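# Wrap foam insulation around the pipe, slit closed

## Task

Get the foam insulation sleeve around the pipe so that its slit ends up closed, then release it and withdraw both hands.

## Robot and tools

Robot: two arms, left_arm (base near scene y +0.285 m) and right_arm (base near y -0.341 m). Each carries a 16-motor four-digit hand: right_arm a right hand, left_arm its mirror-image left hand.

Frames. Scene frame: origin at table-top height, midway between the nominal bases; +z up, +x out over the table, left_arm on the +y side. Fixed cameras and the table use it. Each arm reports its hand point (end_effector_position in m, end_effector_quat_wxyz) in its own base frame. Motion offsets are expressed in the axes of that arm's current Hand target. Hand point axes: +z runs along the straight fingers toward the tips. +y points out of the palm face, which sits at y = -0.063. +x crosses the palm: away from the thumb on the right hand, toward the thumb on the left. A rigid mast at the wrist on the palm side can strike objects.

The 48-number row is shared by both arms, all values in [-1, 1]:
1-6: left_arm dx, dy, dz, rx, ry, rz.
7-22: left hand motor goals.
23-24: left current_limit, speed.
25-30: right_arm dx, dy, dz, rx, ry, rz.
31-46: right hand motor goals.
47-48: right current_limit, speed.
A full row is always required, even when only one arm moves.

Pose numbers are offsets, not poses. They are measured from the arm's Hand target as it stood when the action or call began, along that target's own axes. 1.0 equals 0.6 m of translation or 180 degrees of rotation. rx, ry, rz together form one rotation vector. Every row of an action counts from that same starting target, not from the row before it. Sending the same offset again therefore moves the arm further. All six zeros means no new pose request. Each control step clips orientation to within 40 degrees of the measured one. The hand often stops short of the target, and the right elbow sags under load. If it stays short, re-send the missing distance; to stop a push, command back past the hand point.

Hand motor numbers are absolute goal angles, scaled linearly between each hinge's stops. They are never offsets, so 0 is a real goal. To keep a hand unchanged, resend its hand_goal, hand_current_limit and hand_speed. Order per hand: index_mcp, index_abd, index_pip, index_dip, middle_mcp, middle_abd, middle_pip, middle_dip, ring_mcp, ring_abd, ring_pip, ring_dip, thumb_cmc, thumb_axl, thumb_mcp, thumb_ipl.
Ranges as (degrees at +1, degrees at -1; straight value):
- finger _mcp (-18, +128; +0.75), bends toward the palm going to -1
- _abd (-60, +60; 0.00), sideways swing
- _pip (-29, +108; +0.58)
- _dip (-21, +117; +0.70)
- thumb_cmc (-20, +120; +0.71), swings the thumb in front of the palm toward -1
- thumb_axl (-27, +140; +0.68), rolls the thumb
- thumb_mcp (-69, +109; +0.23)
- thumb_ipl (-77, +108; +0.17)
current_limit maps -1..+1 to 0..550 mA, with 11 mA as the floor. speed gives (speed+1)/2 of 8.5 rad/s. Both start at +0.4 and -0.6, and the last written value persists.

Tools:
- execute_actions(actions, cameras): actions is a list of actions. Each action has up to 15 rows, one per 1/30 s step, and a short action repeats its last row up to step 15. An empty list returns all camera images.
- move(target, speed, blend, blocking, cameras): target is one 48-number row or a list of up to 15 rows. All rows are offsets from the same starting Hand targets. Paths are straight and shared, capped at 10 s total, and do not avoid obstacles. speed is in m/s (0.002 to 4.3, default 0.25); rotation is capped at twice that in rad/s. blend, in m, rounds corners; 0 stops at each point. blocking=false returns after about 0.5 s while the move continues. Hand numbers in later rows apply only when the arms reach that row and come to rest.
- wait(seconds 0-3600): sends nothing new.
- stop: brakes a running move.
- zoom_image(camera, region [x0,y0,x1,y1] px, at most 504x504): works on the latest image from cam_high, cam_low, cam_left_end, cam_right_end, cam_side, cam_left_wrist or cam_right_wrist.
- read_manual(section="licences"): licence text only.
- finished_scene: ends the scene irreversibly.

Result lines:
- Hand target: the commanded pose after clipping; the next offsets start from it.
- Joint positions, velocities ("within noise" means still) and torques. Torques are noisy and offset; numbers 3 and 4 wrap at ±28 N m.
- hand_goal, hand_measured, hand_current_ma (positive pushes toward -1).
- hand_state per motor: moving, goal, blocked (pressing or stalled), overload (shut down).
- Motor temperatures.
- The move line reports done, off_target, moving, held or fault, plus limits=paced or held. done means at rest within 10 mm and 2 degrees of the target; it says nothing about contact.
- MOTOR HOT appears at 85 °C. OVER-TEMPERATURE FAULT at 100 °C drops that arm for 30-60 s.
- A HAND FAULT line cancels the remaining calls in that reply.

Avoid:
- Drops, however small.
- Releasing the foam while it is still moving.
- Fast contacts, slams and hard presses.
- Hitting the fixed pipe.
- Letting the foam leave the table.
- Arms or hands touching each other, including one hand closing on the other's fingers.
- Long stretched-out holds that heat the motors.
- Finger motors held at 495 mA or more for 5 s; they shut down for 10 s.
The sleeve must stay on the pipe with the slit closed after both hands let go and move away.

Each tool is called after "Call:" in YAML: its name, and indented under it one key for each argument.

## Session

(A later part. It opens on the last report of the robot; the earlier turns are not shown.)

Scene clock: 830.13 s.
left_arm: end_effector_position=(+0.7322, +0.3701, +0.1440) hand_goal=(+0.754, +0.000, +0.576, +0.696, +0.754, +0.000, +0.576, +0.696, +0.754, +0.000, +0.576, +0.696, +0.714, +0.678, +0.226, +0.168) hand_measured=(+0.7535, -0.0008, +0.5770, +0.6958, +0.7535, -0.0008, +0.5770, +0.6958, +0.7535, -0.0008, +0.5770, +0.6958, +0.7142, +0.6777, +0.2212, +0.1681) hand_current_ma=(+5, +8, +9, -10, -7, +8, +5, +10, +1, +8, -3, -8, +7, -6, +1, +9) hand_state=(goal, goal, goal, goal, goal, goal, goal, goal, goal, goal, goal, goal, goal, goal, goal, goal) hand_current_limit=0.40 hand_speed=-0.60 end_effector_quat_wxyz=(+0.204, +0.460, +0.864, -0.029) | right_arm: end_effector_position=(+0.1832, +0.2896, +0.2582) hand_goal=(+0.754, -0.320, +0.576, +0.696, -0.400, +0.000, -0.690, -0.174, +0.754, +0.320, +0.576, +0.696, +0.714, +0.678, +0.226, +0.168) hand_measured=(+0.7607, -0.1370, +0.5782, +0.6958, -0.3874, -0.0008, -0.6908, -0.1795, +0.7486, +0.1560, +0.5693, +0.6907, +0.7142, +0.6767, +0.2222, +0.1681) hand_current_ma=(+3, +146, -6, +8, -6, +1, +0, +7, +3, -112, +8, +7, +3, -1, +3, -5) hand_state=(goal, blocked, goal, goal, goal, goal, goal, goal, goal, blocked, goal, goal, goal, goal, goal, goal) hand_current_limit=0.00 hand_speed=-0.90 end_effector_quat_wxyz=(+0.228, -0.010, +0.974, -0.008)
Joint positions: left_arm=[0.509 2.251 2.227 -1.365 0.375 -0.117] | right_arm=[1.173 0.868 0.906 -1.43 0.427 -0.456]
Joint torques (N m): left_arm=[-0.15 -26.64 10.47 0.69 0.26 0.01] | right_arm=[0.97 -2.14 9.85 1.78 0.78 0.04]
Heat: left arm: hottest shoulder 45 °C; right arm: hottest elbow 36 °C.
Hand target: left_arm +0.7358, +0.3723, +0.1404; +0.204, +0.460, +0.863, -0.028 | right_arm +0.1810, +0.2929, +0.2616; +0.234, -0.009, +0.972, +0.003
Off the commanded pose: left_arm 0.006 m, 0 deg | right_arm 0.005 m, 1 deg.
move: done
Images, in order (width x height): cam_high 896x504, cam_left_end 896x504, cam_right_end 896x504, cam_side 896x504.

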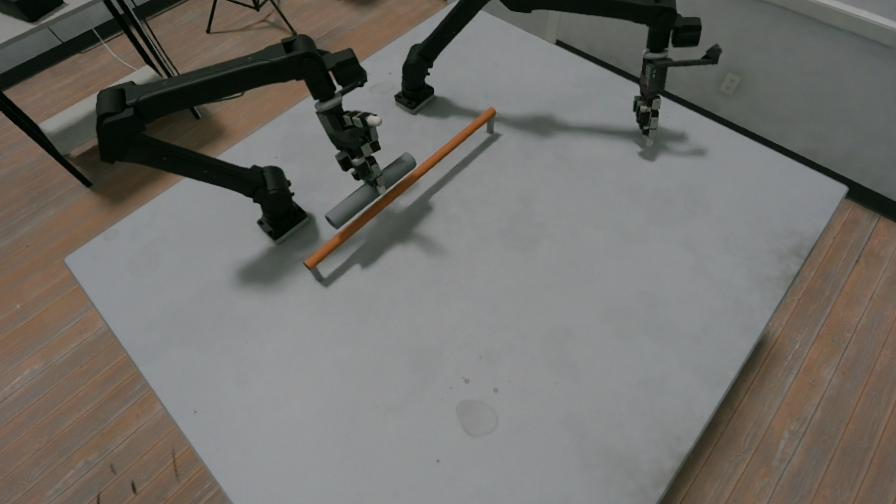

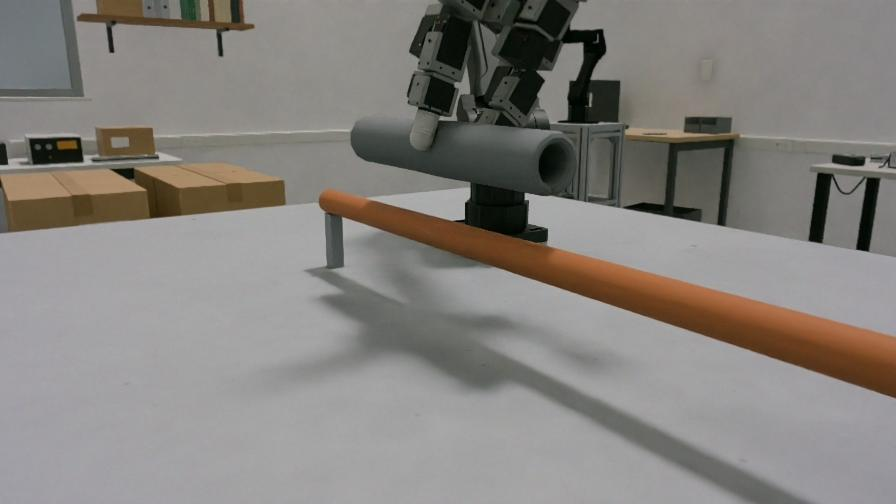

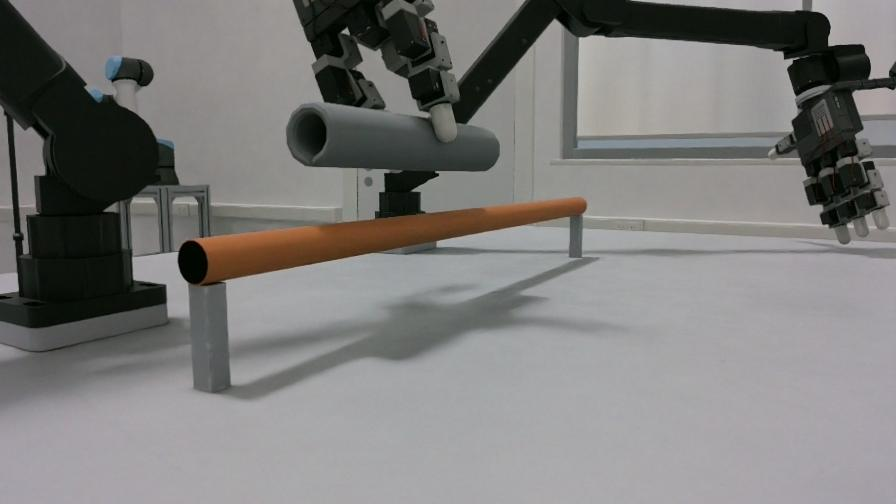

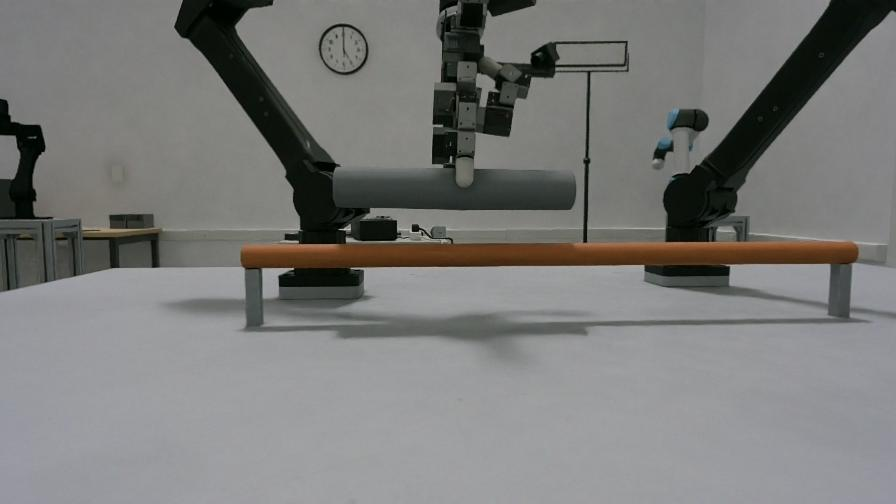

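Call:
move:
  target: [0,0,0,0,0,0,0.754,0,0.576,0.696,0.754,0,0.576,0.696,0.754,0,0.576,0.696,0.714,0.678,0.226,0.168,0.4,-0.6, 0.0227,0,0.0446,0,0,0,0.754,-0.32,0.576,0.696,-0.40,0,-0.69,-0.174,0.754,0.32,0.576,0.696,0.714,0.678,0.226,0.168,0.0,-0.9]
  speed: 0.06
  cameras: ["cam_right_end","cam_left_end","cam_high","cam_side"]

Call:
zoom_image:
  camera: "cam_high"
  region: [290, 130, 450, 280]

Call:
zoom_image:
  camera: "cam_right_end"
  region: [260, 120, 520, 260]

Call:
zoom_image:
  camera: "cam_side"
  region: [320, 150, 600, 290]

Scene clock: 854.83 s.
left_arm: end_effector_position=(+0.7322, +0.3701, +0.1440) hand_goal=(+0.754, +0.000, +0.576, +0.696, +0.754, +0.000, +0.576, +0.696, +0.754, +0.000, +0.576, +0.696, +0.714, +0.678, +0.226, +0.168) hand_measured=(+0.7523, -0.0008, +0.5770, +0.6958, +0.7535, -0.0008, +0.5770, +0.6958, +0.7535, -0.0008, +0.5770, +0.6958, +0.7142, +0.6777, +0.2212, +0.1681) hand_current_ma=(+8, +7, +7, -5, -2, +7, +10, +7, -1, +8, +1, -4, +4, -1, +3, +9) hand_state=(goal, goal, goal, goal, goal, goal, goal, goal, goal, goal, goal, goal, goal, goal, goal, goal) hand_current_limit=0.40 hand_speed=-0.60 end_effector_quat_wxyz=(+0.204, +0.460, +0.864, -0.029) | right_arm: end_effector_position=(+0.1831, +0.2891, +0.2280) hand_goal=(+0.754, -0.320, +0.576, +0.696, -0.400, +0.000, -0.690, -0.174, +0.754, +0.320, +0.576, +0.696, +0.714, +0.678, +0.226, +0.168) hand_measured=(+0.7595, -0.1370, +0.5770, +0.6971, -0.3874, -0.0008, -0.6895, -0.1795, +0.7486, +0.1560, +0.5705, +0.6907, +0.7142, +0.6767, +0.2212, +0.1681) hand_current_ma=(+1, +144, -2, +6, -4, +1, +1, +6, +5, -115, +8, +5, +1, +2, +0, -4) hand_state=(goal, blocked, goal, goal, goal, goal, goal, goal, goal, blocked, goal, goal, goal, goal, goal, goal) hand_current_limit=0.00 hand_speed=-0.90 end_effector_quat_wxyz=(+0.228, -0.009, +0.974, -0.008)
Joint positions: left_arm=[0.509 2.251 2.227 -1.365 0.375 -0.117] | right_arm=[1.173 0.866 0.826 -1.352 0.427 -0.455]
Joint torques (N m): left_arm=[0.03 -26.64 10.52 0.57 0.28 0.02] | right_arm=[1.08 -1.96 9.87 1.84 0.78 0.05]
Heat: left arm: hottest shoulder 46 °C; right arm: hottest elbow 37 °C.
Hand target: left_arm +0.7358, +0.3723, +0.1404; +0.204, +0.460, +0.863, -0.028 | right_arm +0.1810, +0.2928, +0.2314; +0.234, -0.009, +0.972, +0.002
Off the commanded pose: left_arm 0.006 m, 0 deg | right_arm 0.006 m, 1 deg.
move: done
Images, in order (width x height): cam_high 896x504, cam_left_end 896x504, cam_right_end 896x504, cam_side 896x504.

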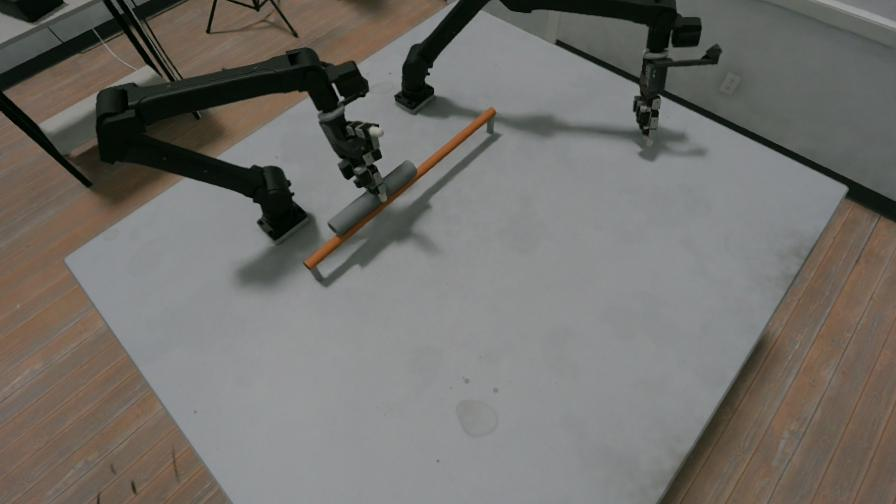

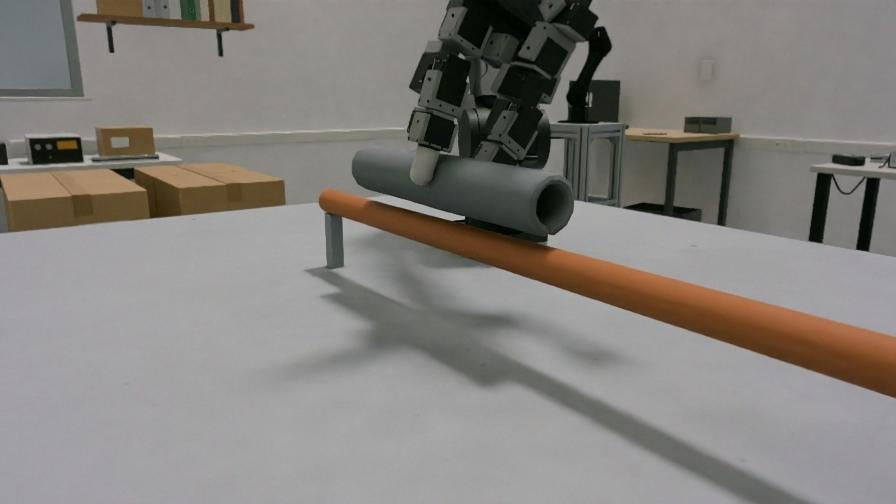

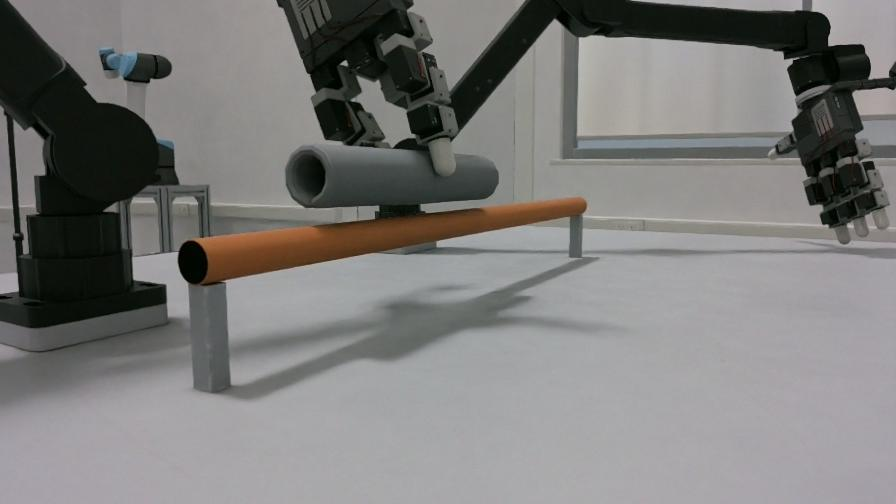

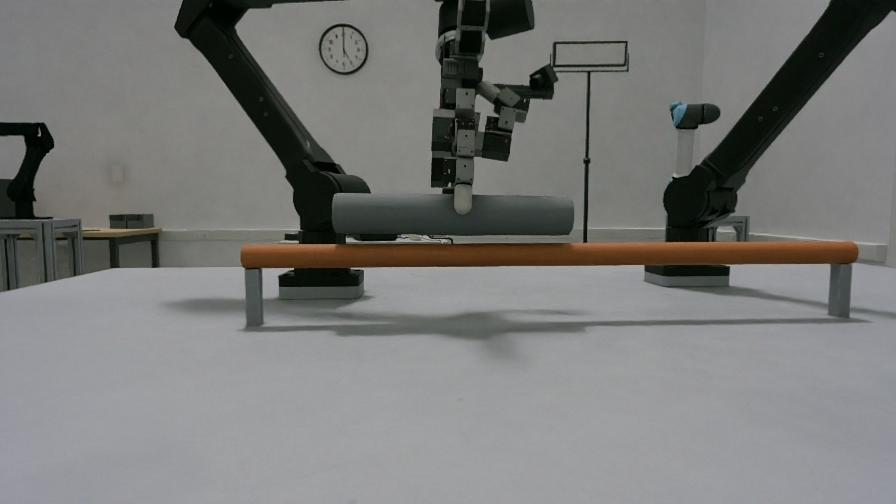

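Scaled by 3.150 from the camera's image (finer frame: 1280x720).

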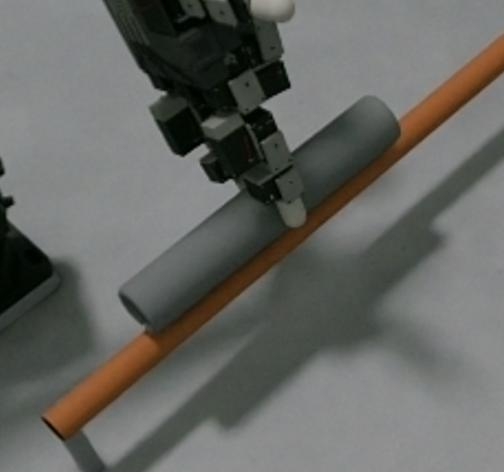

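Scaled by 1.938 from the camera's image (finer frame: 1280x720).

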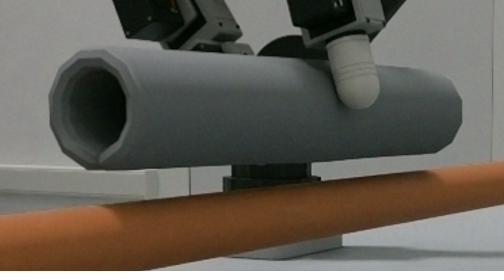

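Scaled by 1.800 from the camera's image (finer frame: 1280x720).

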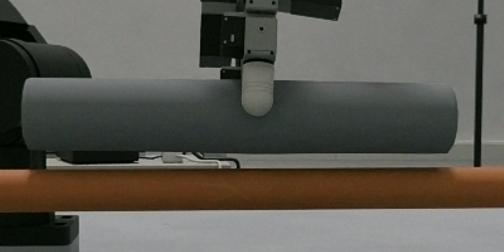

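Call:
move:
  target: [0,0,0,0,0,0,0.754,0,0.576,0.696,0.754,0,0.576,0.696,0.754,0,0.576,0.696,0.714,0.678,0.226,0.168,0.4,-0.6, 0.0053,0,0.0125,0,0,0,0.754,-0.32,0.576,0.696,-0.40,0,-0.69,-0.174,0.754,0.32,0.576,0.696,0.714,0.678,0.226,0.168,0.0,-0.9]
  speed: 0.03
  cameras: ["cam_right_end","cam_left_end","cam_high","cam_side"]

Call:
zoom_image:
  camera: "cam_high"
  region: [290, 130, 450, 280]

Call:
zoom_image:
  camera: "cam_right_end"
  region: [260, 120, 520, 260]

Call:
zoom_image:
  camera: "cam_side"
  region: [320, 150, 600, 290]

Scene clock: 892.90 s.
left_arm: end_effector_position=(+0.7322, +0.3701, +0.1440) hand_goal=(+0.754, +0.000, +0.576, +0.696, +0.754, +0.000, +0.576, +0.696, +0.754, +0.000, +0.576, +0.696, +0.714, +0.678, +0.226, +0.168) hand_measured=(+0.7523, +0.0007, +0.5770, +0.6958, +0.7535, -0.0008, +0.5770, +0.6958, +0.7535, -0.0008, +0.5770, +0.6971, +0.7142, +0.6767, +0.2212, +0.1681) hand_current_ma=(+1, +8, +10, -10, -4, +7, +5, +6, -2, +7, +4, -8, +8, -2, -3, +9) hand_state=(goal, goal, goal, goal, goal, goal, goal, goal, goal, goal, goal, goal, goal, goal, goal, goal) hand_current_limit=0.40 hand_speed=-0.60 end_effector_quat_wxyz=(+0.204, +0.460, +0.864, -0.029) | right_arm: end_effector_position=(+0.1832, +0.2894, +0.2207) hand_goal=(+0.754, -0.320, +0.576, +0.696, -0.400, +0.000, -0.690, -0.174, +0.754, +0.320, +0.576, +0.696, +0.714, +0.678, +0.226, +0.168) hand_measured=(+0.7595, -0.1370, +0.5782, +0.6958, -0.3862, +0.0007, -0.6895, -0.1795, +0.7486, +0.1574, +0.5693, +0.6907, +0.7142, +0.6777, +0.2212, +0.1672) hand_current_ma=(+4, +146, -6, +14, -5, +5, +0, +8, +11, -115, +7, +10, +1, -2, +5, -7) hand_state=(goal, blocked, goal, goal, goal, goal, goal, goal, goal, blocked, goal, goal, goal, goal, goal, goal) hand_current_limit=0.00 hand_speed=-0.90 end_effector_quat_wxyz=(+0.229, -0.009, +0.973, -0.006)
Joint positions: left_arm=[0.509 2.251 2.227 -1.365 0.375 -0.117] | right_arm=[1.173 0.866 0.806 -1.329 0.427 -0.455]
Joint torques (N m): left_arm=[0.15 -26.52 10.5 0.64 0.27 0.02] | right_arm=[0.91 -1.85 9.88 1.8 0.77 0.02]
Heat: left arm: hottest shoulder 46 °C; right arm: hottest elbow 39 °C.
Hand target: left_arm +0.7358, +0.3723, +0.1404; +0.204, +0.460, +0.863, -0.028 | right_arm +0.1816, +0.2929, +0.2234; +0.234, -0.009, +0.972, +0.003
Off the commanded pose: left_arm 0.006 m, 0 deg | right_arm 0.005 m, 1 deg.
move: done
Images, in order (width x height): cam_high 896x504, cam_left_end 896x504, cam_right_end 896x504, cam_side 896x504.

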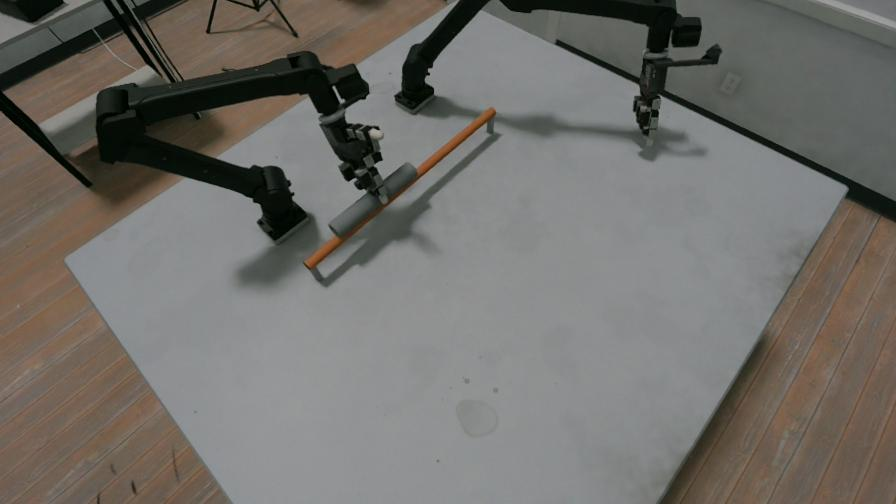

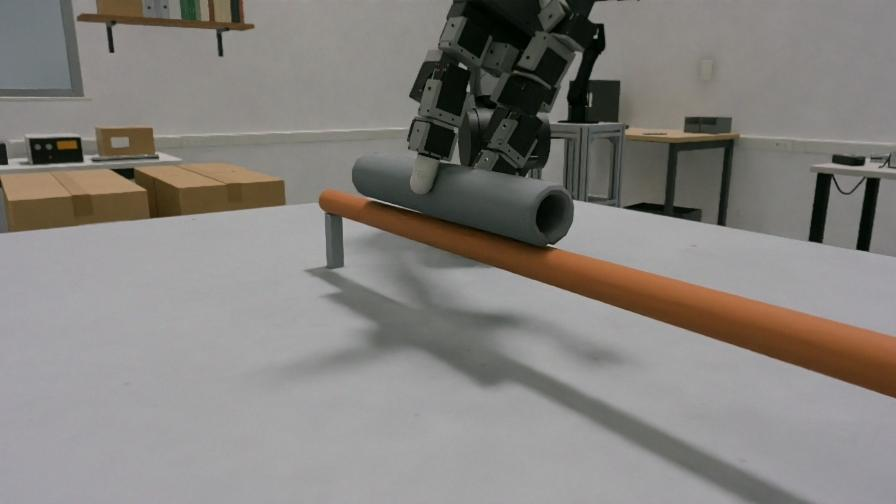

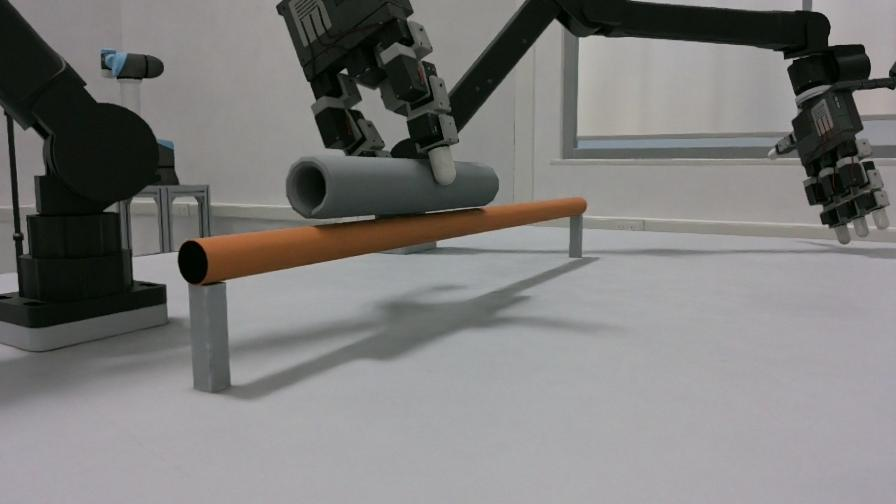

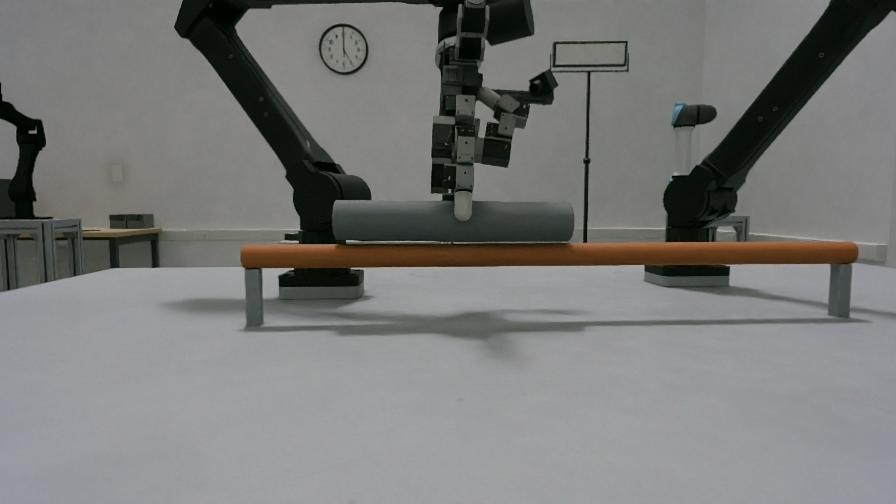

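Scaled by 3.150 from the camera's image (finer frame: 1280x720).

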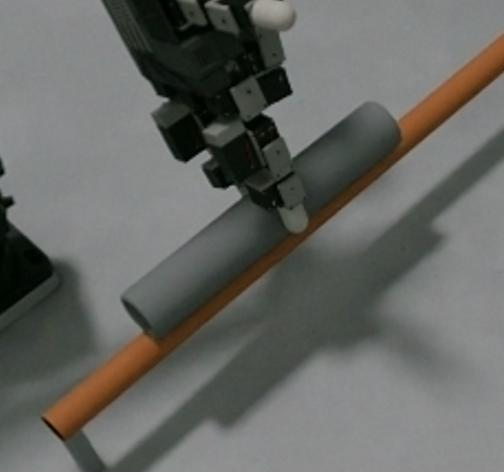

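Scaled by 1.938 from the camera's image (finer frame: 1280x720).

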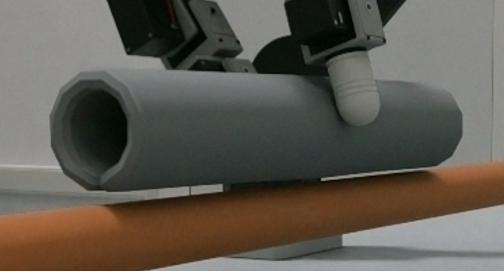

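Scaled by 1.800 from the camera's image (finer frame: 1280x720).

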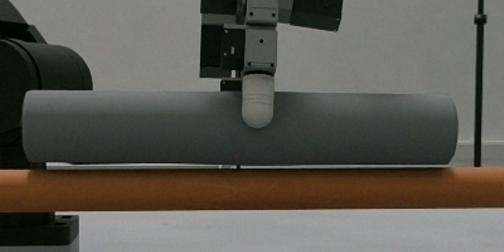

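Call:
move:
  target: [0,0,0,0,0,0,0.754,0,0.576,0.696,0.754,0,0.576,0.696,0.754,0,0.576,0.696,0.714,0.678,0.226,0.168,0.4,-0.6, 0.0030,0,0.0067,0,0,0,0.754,-0.32,0.576,0.696,-0.40,0,-0.69,-0.174,0.754,0.32,0.576,0.696,0.714,0.678,0.226,0.168,0.0,-0.9]
  speed: 0.03
  cameras: ["cam_right_end","cam_high","cam_side"]

Call:
zoom_image:
  camera: "cam_high"
  region: [290, 130, 450, 280]

Call:
zoom_image:
  camera: "cam_right_end"
  region: [260, 120, 520, 260]

Call:
zoom_image:
  camera: "cam_side"
  region: [320, 150, 600, 290]

Scene clock: 899.43 s.
left_arm: end_effector_position=(+0.7322, +0.3701, +0.1440) hand_goal=(+0.754, +0.000, +0.576, +0.696, +0.754, +0.000, +0.576, +0.696, +0.754, +0.000, +0.576, +0.696, +0.714, +0.678, +0.226, +0.168) hand_measured=(+0.7535, -0.0008, +0.5770, +0.6958, +0.7535, -0.0008, +0.5770, +0.6958, +0.7535, +0.0007, +0.5770, +0.6958, +0.7142, +0.6767, +0.2212, +0.1681) hand_current_ma=(+3, +6, +14, -10, +0, +5, +11, +7, -3, +7, +3, -9, +11, -3, +2, +2) hand_state=(goal, goal, goal, goal, goal, goal, goal, goal, goal, goal, goal, goal, goal, goal, goal, goal) hand_current_limit=0.40 hand_speed=-0.60 end_effector_quat_wxyz=(+0.204, +0.460, +0.864, -0.029) | right_arm: end_effector_position=(+0.1833, +0.2894, +0.2170) hand_goal=(+0.754, -0.320, +0.576, +0.696, -0.400, +0.000, -0.690, -0.174, +0.754, +0.320, +0.576, +0.696, +0.714, +0.678, +0.226, +0.168) hand_measured=(+0.7607, -0.1370, +0.5782, +0.6958, -0.3862, -0.0008, -0.6908, -0.1808, +0.7486, +0.1545, +0.5705, +0.6920, +0.7142, +0.6777, +0.2212, +0.1681) hand_current_ma=(+4, +144, -3, +6, -2, +3, +1, +4, +7, -117, +11, +9, +0, -3, +2, -1) hand_state=(goal, blocked, goal, goal, goal, goal, goal, goal, goal, blocked, goal, goal, goal, goal, goal, goal) hand_current_limit=0.00 hand_speed=-0.90 end_effector_quat_wxyz=(+0.229, -0.009, +0.973, -0.006)
Joint positions: left_arm=[0.509 2.251 2.227 -1.365 0.375 -0.117] | right_arm=[1.173 0.866 0.796 -1.317 0.427 -0.455]
Joint torques (N m): left_arm=[-0.03 -26.64 10.45 0.62 0.29 0.01] | right_arm=[0.79 -1.61 9.78 1.81 0.76 0.02]
Heat: left arm: hottest shoulder 46 °C; right arm: hottest elbow 38 °C.
Hand target: left_arm +0.7358, +0.3723, +0.1404; +0.204, +0.460, +0.863, -0.028 | right_arm +0.1818, +0.2929, +0.2190; +0.234, -0.009, +0.972, +0.003
Off the commanded pose: left_arm 0.006 m, 0 deg | right_arm 0.004 m, 1 deg.
move: done
Images, in order (width x height): cam_high 896x504, cam_right_end 896x504, cam_side 896x504.

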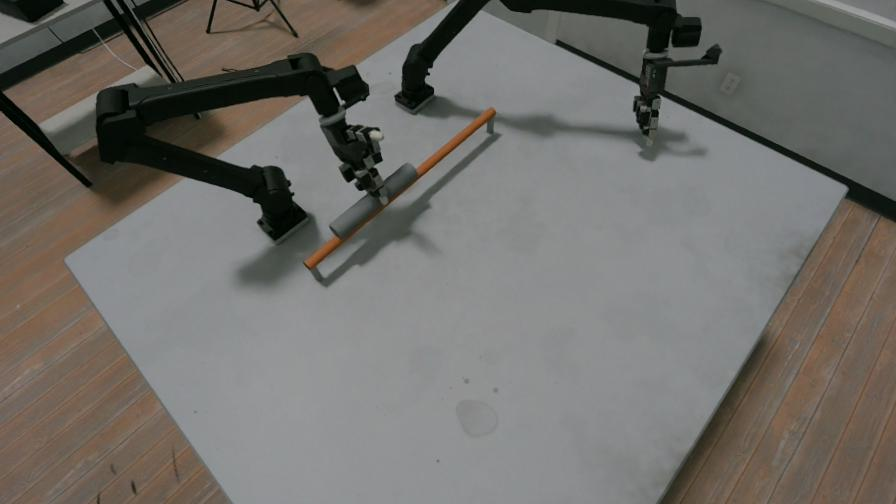

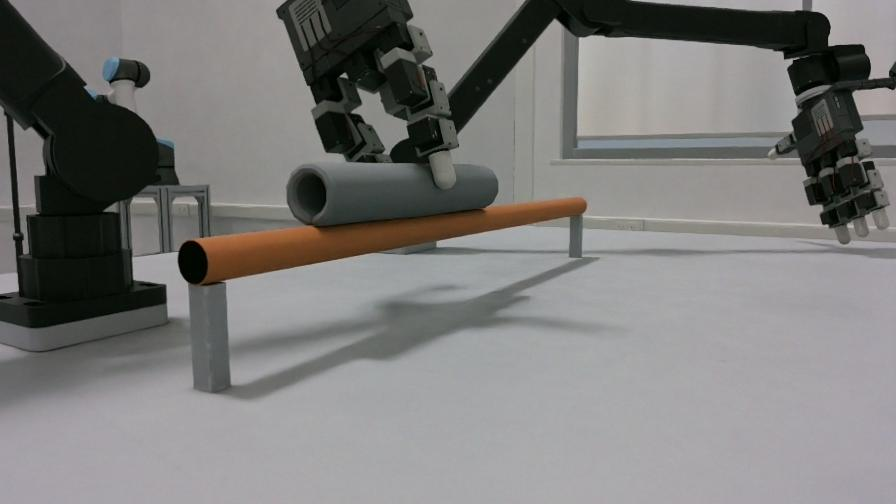

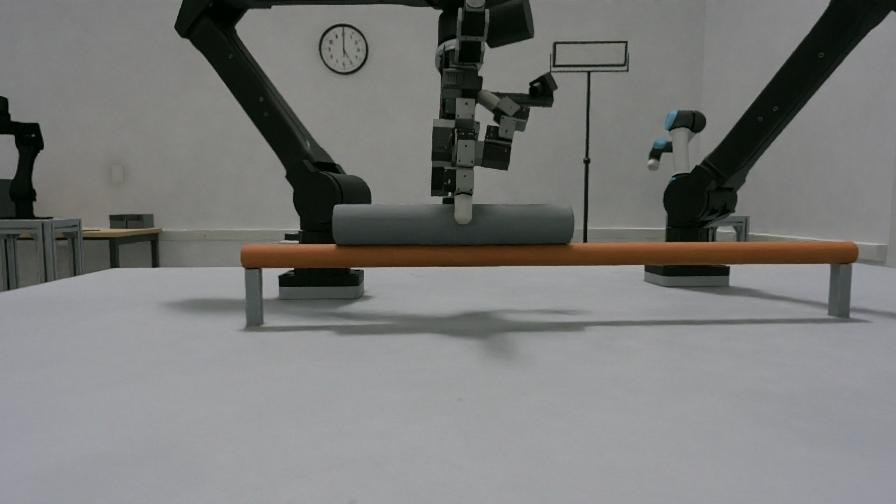

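Scaled by 3.150 from the camera's image (finer frame: 1280x720).

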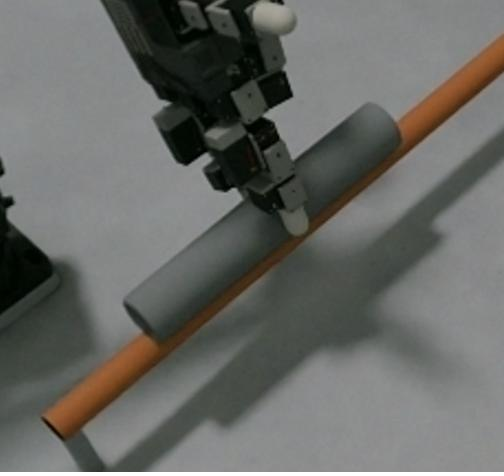

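Scaled by 1.938 from the camera's image (finer frame: 1280x720).

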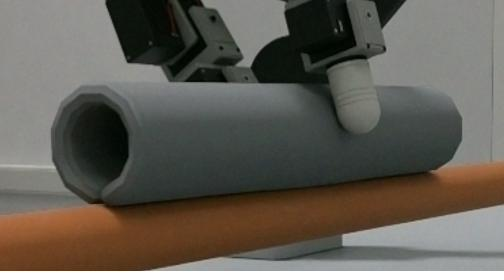

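Scaled by 1.800 from the camera's image (finer frame: 1280x720).

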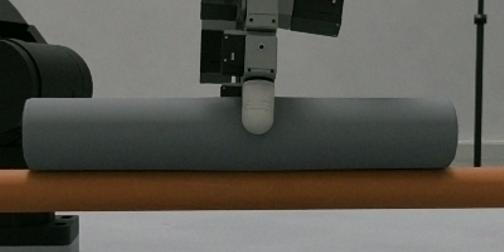

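Call:
move:
  target: [0,0,0,0,0,0,0.754,0,0.576,0.696,0.754,0,0.576,0.696,0.754,0,0.576,0.696,0.714,0.678,0.226,0.168,0.4,-0.6, 0,0,0,0,0,0,0.754,-0.12,0.576,0.696,-0.40,0,-0.69,-0.174,0.754,0.14,0.576,0.696,0.714,0.678,0.226,0.168,0.0,-0.96]
  speed: 0.03
  cameras: ["cam_right_end","cam_high","cam_side","cam_left_end"]

Call:
zoom_image:
  camera: "cam_high"
  region: [290, 130, 450, 280]

Call:
zoom_image:
  camera: "cam_right_end"
  region: [260, 120, 520, 260]

Call:
zoom_image:
  camera: "cam_left_end"
  region: [480, 130, 620, 260]

Scene clock: 908.93 s.
left_arm: end_effector_position=(+0.7322, +0.3701, +0.1440) hand_goal=(+0.754, +0.000, +0.576, +0.696, +0.754, +0.000, +0.576, +0.696, +0.754, +0.000, +0.576, +0.696, +0.714, +0.678, +0.226, +0.168) hand_measured=(+0.7535, +0.0007, +0.5770, +0.6958, +0.7535, +0.0007, +0.5770, +0.6971, +0.7535, -0.0008, +0.5770, +0.6958, +0.7142, +0.6767, +0.2212, +0.1672) hand_current_ma=(+5, +4, +9, -10, -5, +12, +3, +12, -4, +8, +4, -4, +4, +1, -3, +7) hand_state=(goal, goal, goal, goal, goal, goal, goal, goal, goal, goal, goal, goal, goal, goal, goal, goal) hand_current_limit=0.40 hand_speed=-0.60 end_effector_quat_wxyz=(+0.204, +0.460, +0.864, -0.029) | right_arm: end_effector_position=(+0.1833, +0.2894, +0.2170) hand_goal=(+0.754, -0.120, +0.576, +0.696, -0.400, +0.000, -0.690, -0.174, +0.754, +0.140, +0.576, +0.696, +0.714, +0.678, +0.226, +0.168) hand_measured=(+0.7607, -0.1370, +0.5770, +0.6958, -0.3862, +0.0007, -0.6908, -0.1795, +0.7474, +0.1560, +0.5705, +0.6907, +0.7142, +0.6767, +0.2222, +0.1672) hand_current_ma=(+4, +70, -6, +7, -3, +3, +0, +5, +5, -45, +4, +8, +3, -3, +3, -6) hand_state=(goal, moving, goal, goal, goal, goal, goal, goal, goal, moving, goal, goal, goal, goal, goal, goal) hand_current_limit=0.00 hand_speed=-0.96 end_effector_quat_wxyz=(+0.229, -0.009, +0.973, -0.006)
Joint positions: left_arm=[0.509 2.251 2.227 -1.365 0.375 -0.117] | right_arm=[1.173 0.866 0.796 -1.317 0.427 -0.455]
Joint torques (N m): left_arm=[0.03 -26.58 10.51 0.65 0.27 0.02] | right_arm=[0.79 -1.67 9.81 1.83 0.75 0.01]
Heat: left arm: hottest shoulder 46 °C; right arm: hottest elbow 37 °C.
Hand target: left_arm +0.7358, +0.3723, +0.1404; +0.204, +0.460, +0.863, -0.028 | right_arm +0.1818, +0.2929, +0.2190; +0.234, -0.009, +0.972, +0.003
Off the commanded pose: left_arm 0.006 m, 0 deg | right_arm 0.004 m, 1 deg.
move: done
Images, in order (width x height): cam_high 896x504, cam_left_end 896x504, cam_right_end 896x504, cam_side 896x504.

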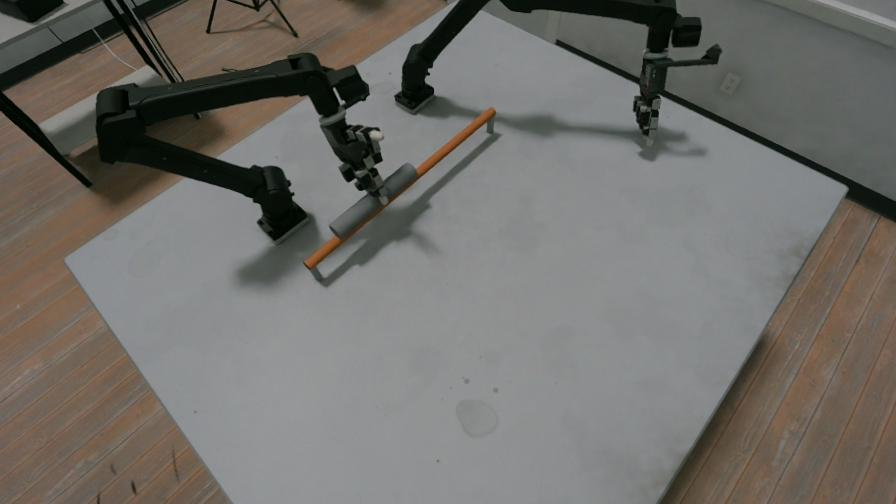

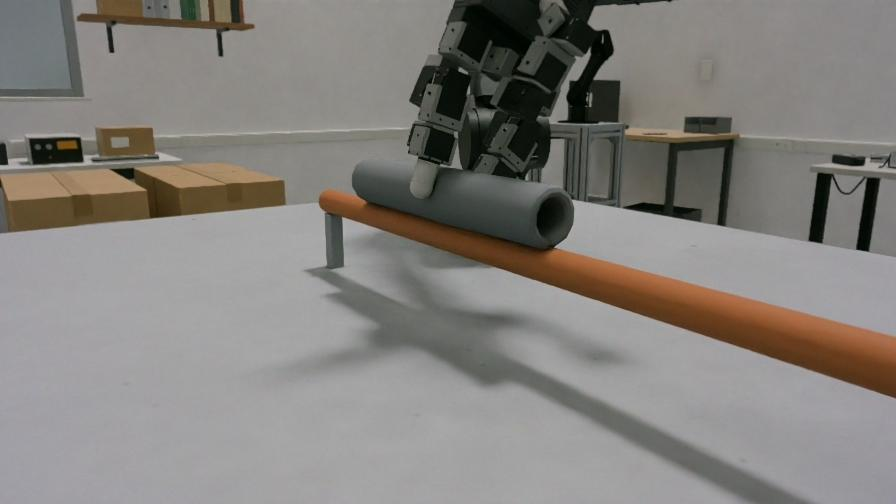

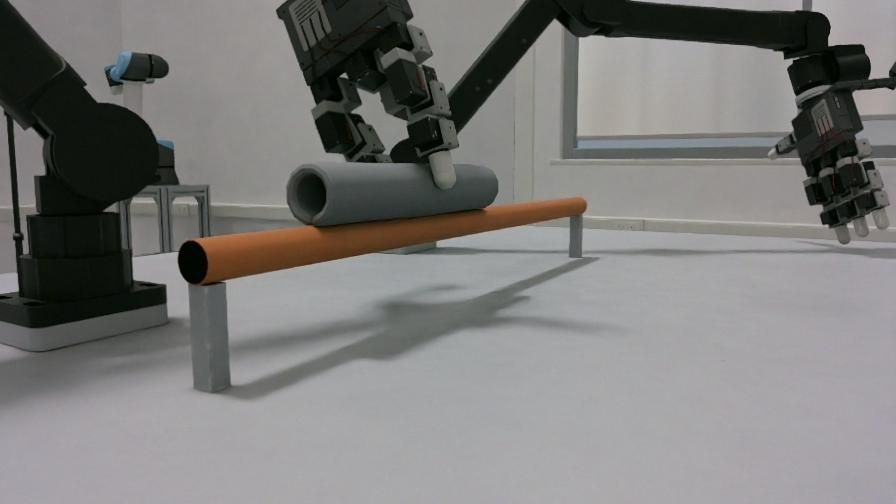

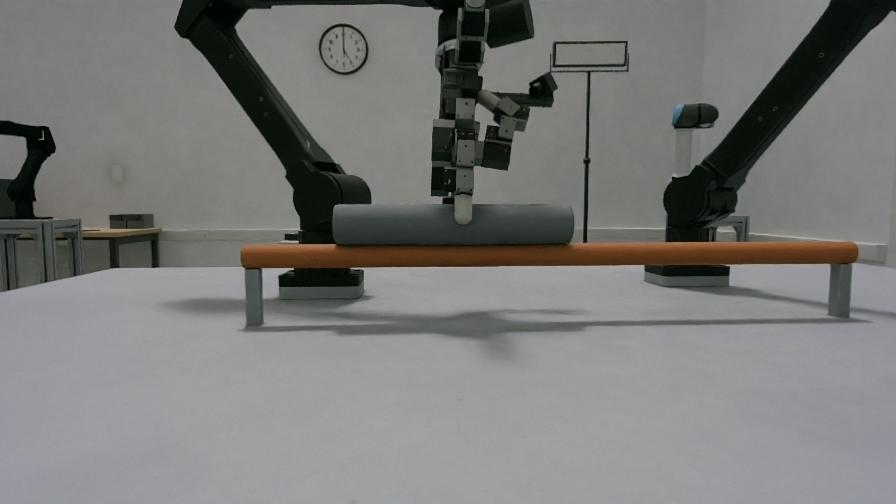

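Scaled by 3.150 from the camera's image (finer frame: 1280x720).

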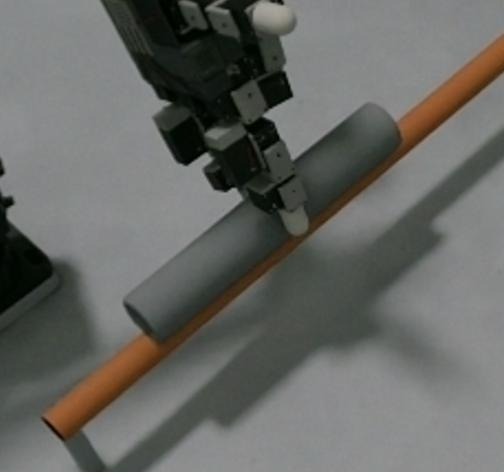

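Scaled by 1.938 from the camera's image (finer frame: 1280x720).

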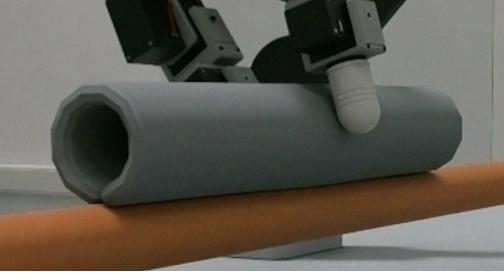

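Scaled by 3.600 from the camera's image (finer frame: 1280x720).

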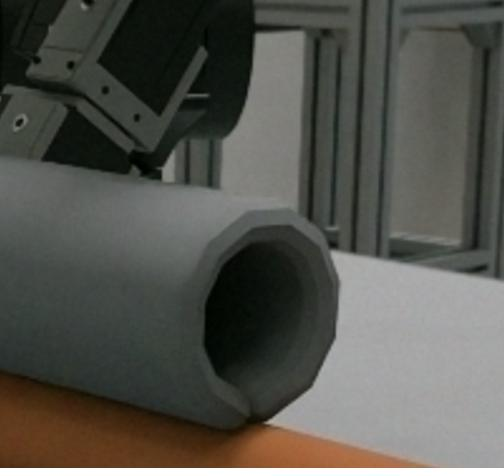

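Call:
move:
  target: [0,0,0,0,0,0,0.754,0,0.576,0.696,0.754,0,0.576,0.696,0.754,0,0.576,0.696,0.714,0.678,0.226,0.168,0.4,-0.6, 0,0,0,0,0,0,0.754,-0.06,0.576,0.696,-0.40,0,-0.69,-0.174,0.754,0.08,0.576,0.696,0.714,0.678,0.226,0.168,0.0,-0.94]
  speed: 0.03
  cameras: ["cam_right_end","cam_high","cam_side","cam_left_end"]

Call:
zoom_image:
  camera: "cam_high"
  region: [290, 130, 450, 280]

Call:
zoom_image:
  camera: "cam_right_end"
  region: [260, 120, 520, 260]

Call:
zoom_image:
  camera: "cam_left_end"
  region: [480, 130, 620, 260]

Scene clock: 915.20 s.
left_arm: end_effector_position=(+0.7322, +0.3701, +0.1440) hand_goal=(+0.754, +0.000, +0.576, +0.696, +0.754, +0.000, +0.576, +0.696, +0.754, +0.000, +0.576, +0.696, +0.714, +0.678, +0.226, +0.168) hand_measured=(+0.7535, +0.0007, +0.5770, +0.6958, +0.7535, +0.0007, +0.5770, +0.6958, +0.7535, -0.0008, +0.5770, +0.6958, +0.7142, +0.6777, +0.2212, +0.1672) hand_current_ma=(+7, +4, +11, -7, -6, +1, -1, +1, +2, +10, +6, -11, +6, -1, -1, +10) hand_state=(goal, goal, goal, goal, goal, goal, goal, goal, goal, goal, goal, goal, goal, goal, goal, goal) hand_current_limit=0.40 hand_speed=-0.60 end_effector_quat_wxyz=(+0.204, +0.460, +0.864, -0.029) | right_arm: end_effector_position=(+0.1835, +0.2895, +0.2171) hand_goal=(+0.754, -0.060, +0.576, +0.696, -0.400, +0.000, -0.690, -0.174, +0.754, +0.080, +0.576, +0.696, +0.714, +0.678, +0.226, +0.168) hand_measured=(+0.7535, -0.0799, +0.5731, +0.6958, -0.3874, -0.0008, -0.6908, -0.1782, +0.7474, +0.0813, +0.5693, +0.6907, +0.7154, +0.6777, +0.2222, +0.1681) hand_current_ma=(+0, +0, -5, +6, -5, +2, +4, +7, +9, +8, +9, +11, +2, -3, +0, -4) hand_state=(goal, blocked, goal, goal, goal, goal, goal, goal, goal, goal, goal, goal, goal, goal, goal, goal) hand_current_limit=0.00 hand_speed=-0.94 end_effector_quat_wxyz=(+0.230, -0.009, +0.973, -0.006)
Joint positions: left_arm=[0.509 2.251 2.227 -1.365 0.375 -0.117] | right_arm=[1.173 0.866 0.796 -1.316 0.428 -0.455]
Joint torques (N m): left_arm=[0.21 -26.52 10.41 0.62 0.27 0.01] | right_arm=[0.79 -1.79 9.8 1.83 0.74 0.01]
Heat: left arm: hottest shoulder 46 °C; right arm: hottest elbow 37 °C.
Hand target: left_arm +0.7358, +0.3723, +0.1404; +0.204, +0.460, +0.863, -0.028 | right_arm +0.1818, +0.2929, +0.2190; +0.234, -0.009, +0.972, +0.002
Off the commanded pose: left_arm 0.006 m, 0 deg | right_arm 0.004 m, 1 deg.
move: done
Images, in order (width x height): cam_high 896x504, cam_left_end 896x504, cam_right_end 896x504, cam_side 896x504.

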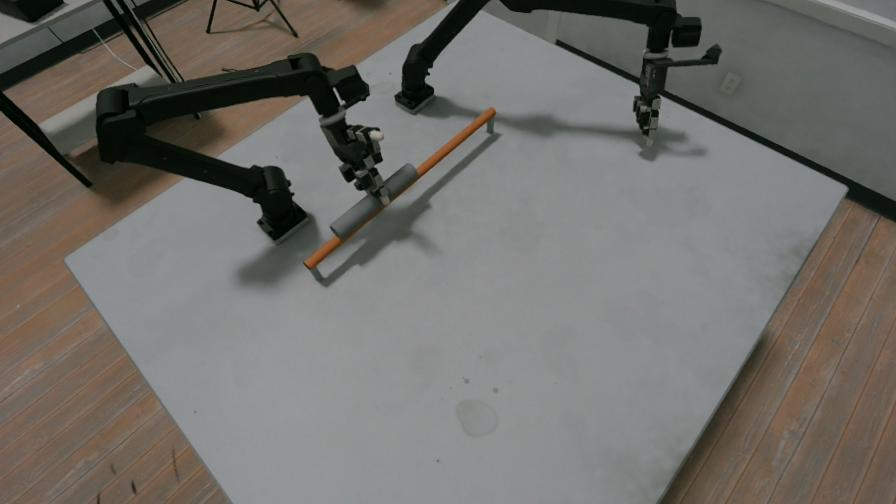

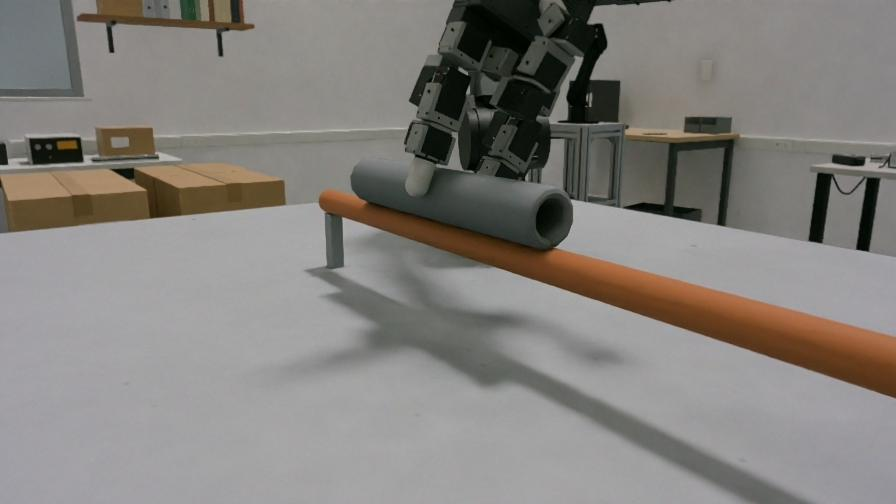

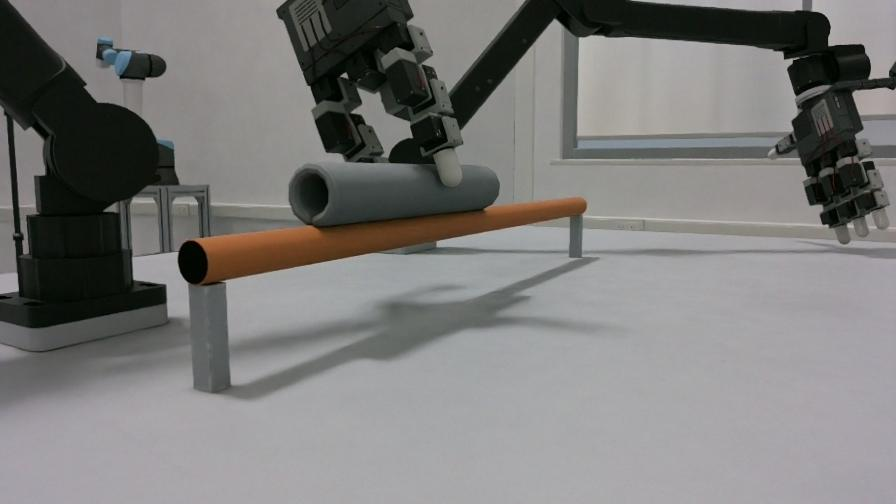

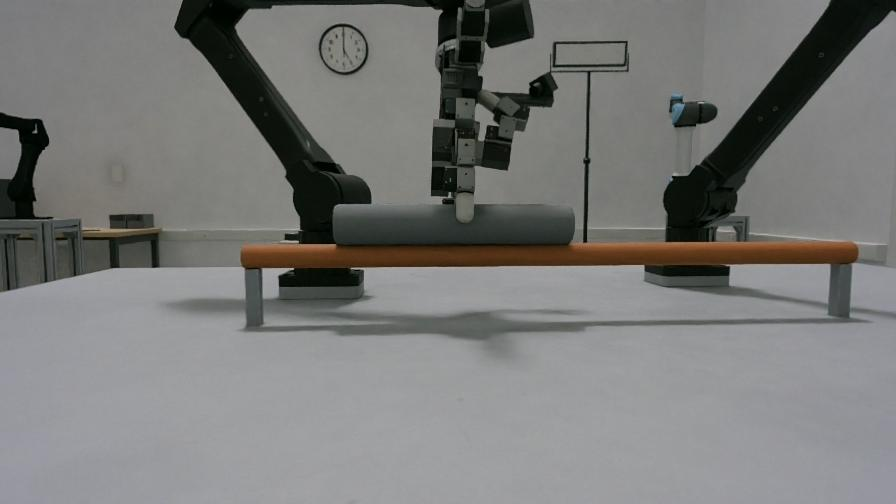

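Scaled by 3.150 from the camera's image (finer frame: 1280x720).

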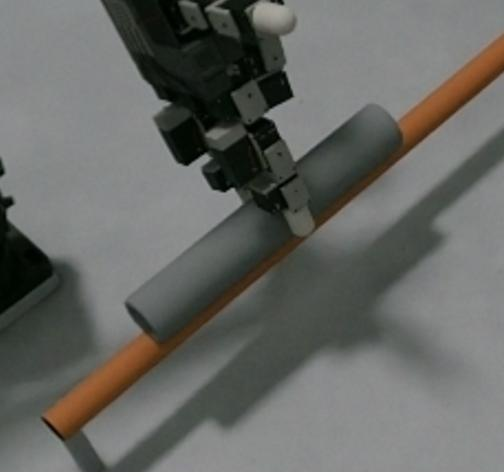

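Scaled by 1.938 from the camera's image (finer frame: 1280x720).

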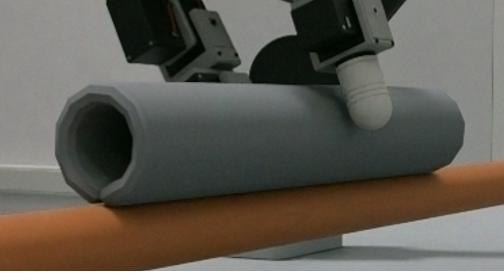

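Scaled by 3.600 from the camera's image (finer frame: 1280x720).

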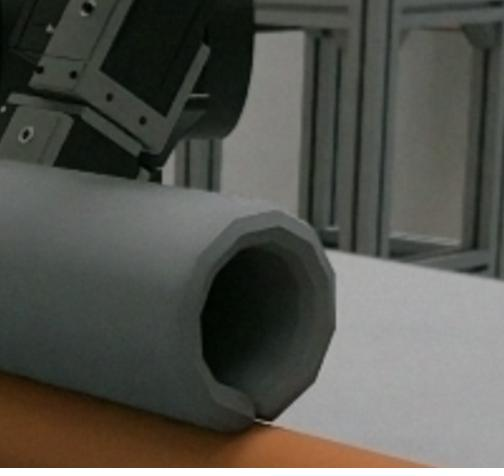

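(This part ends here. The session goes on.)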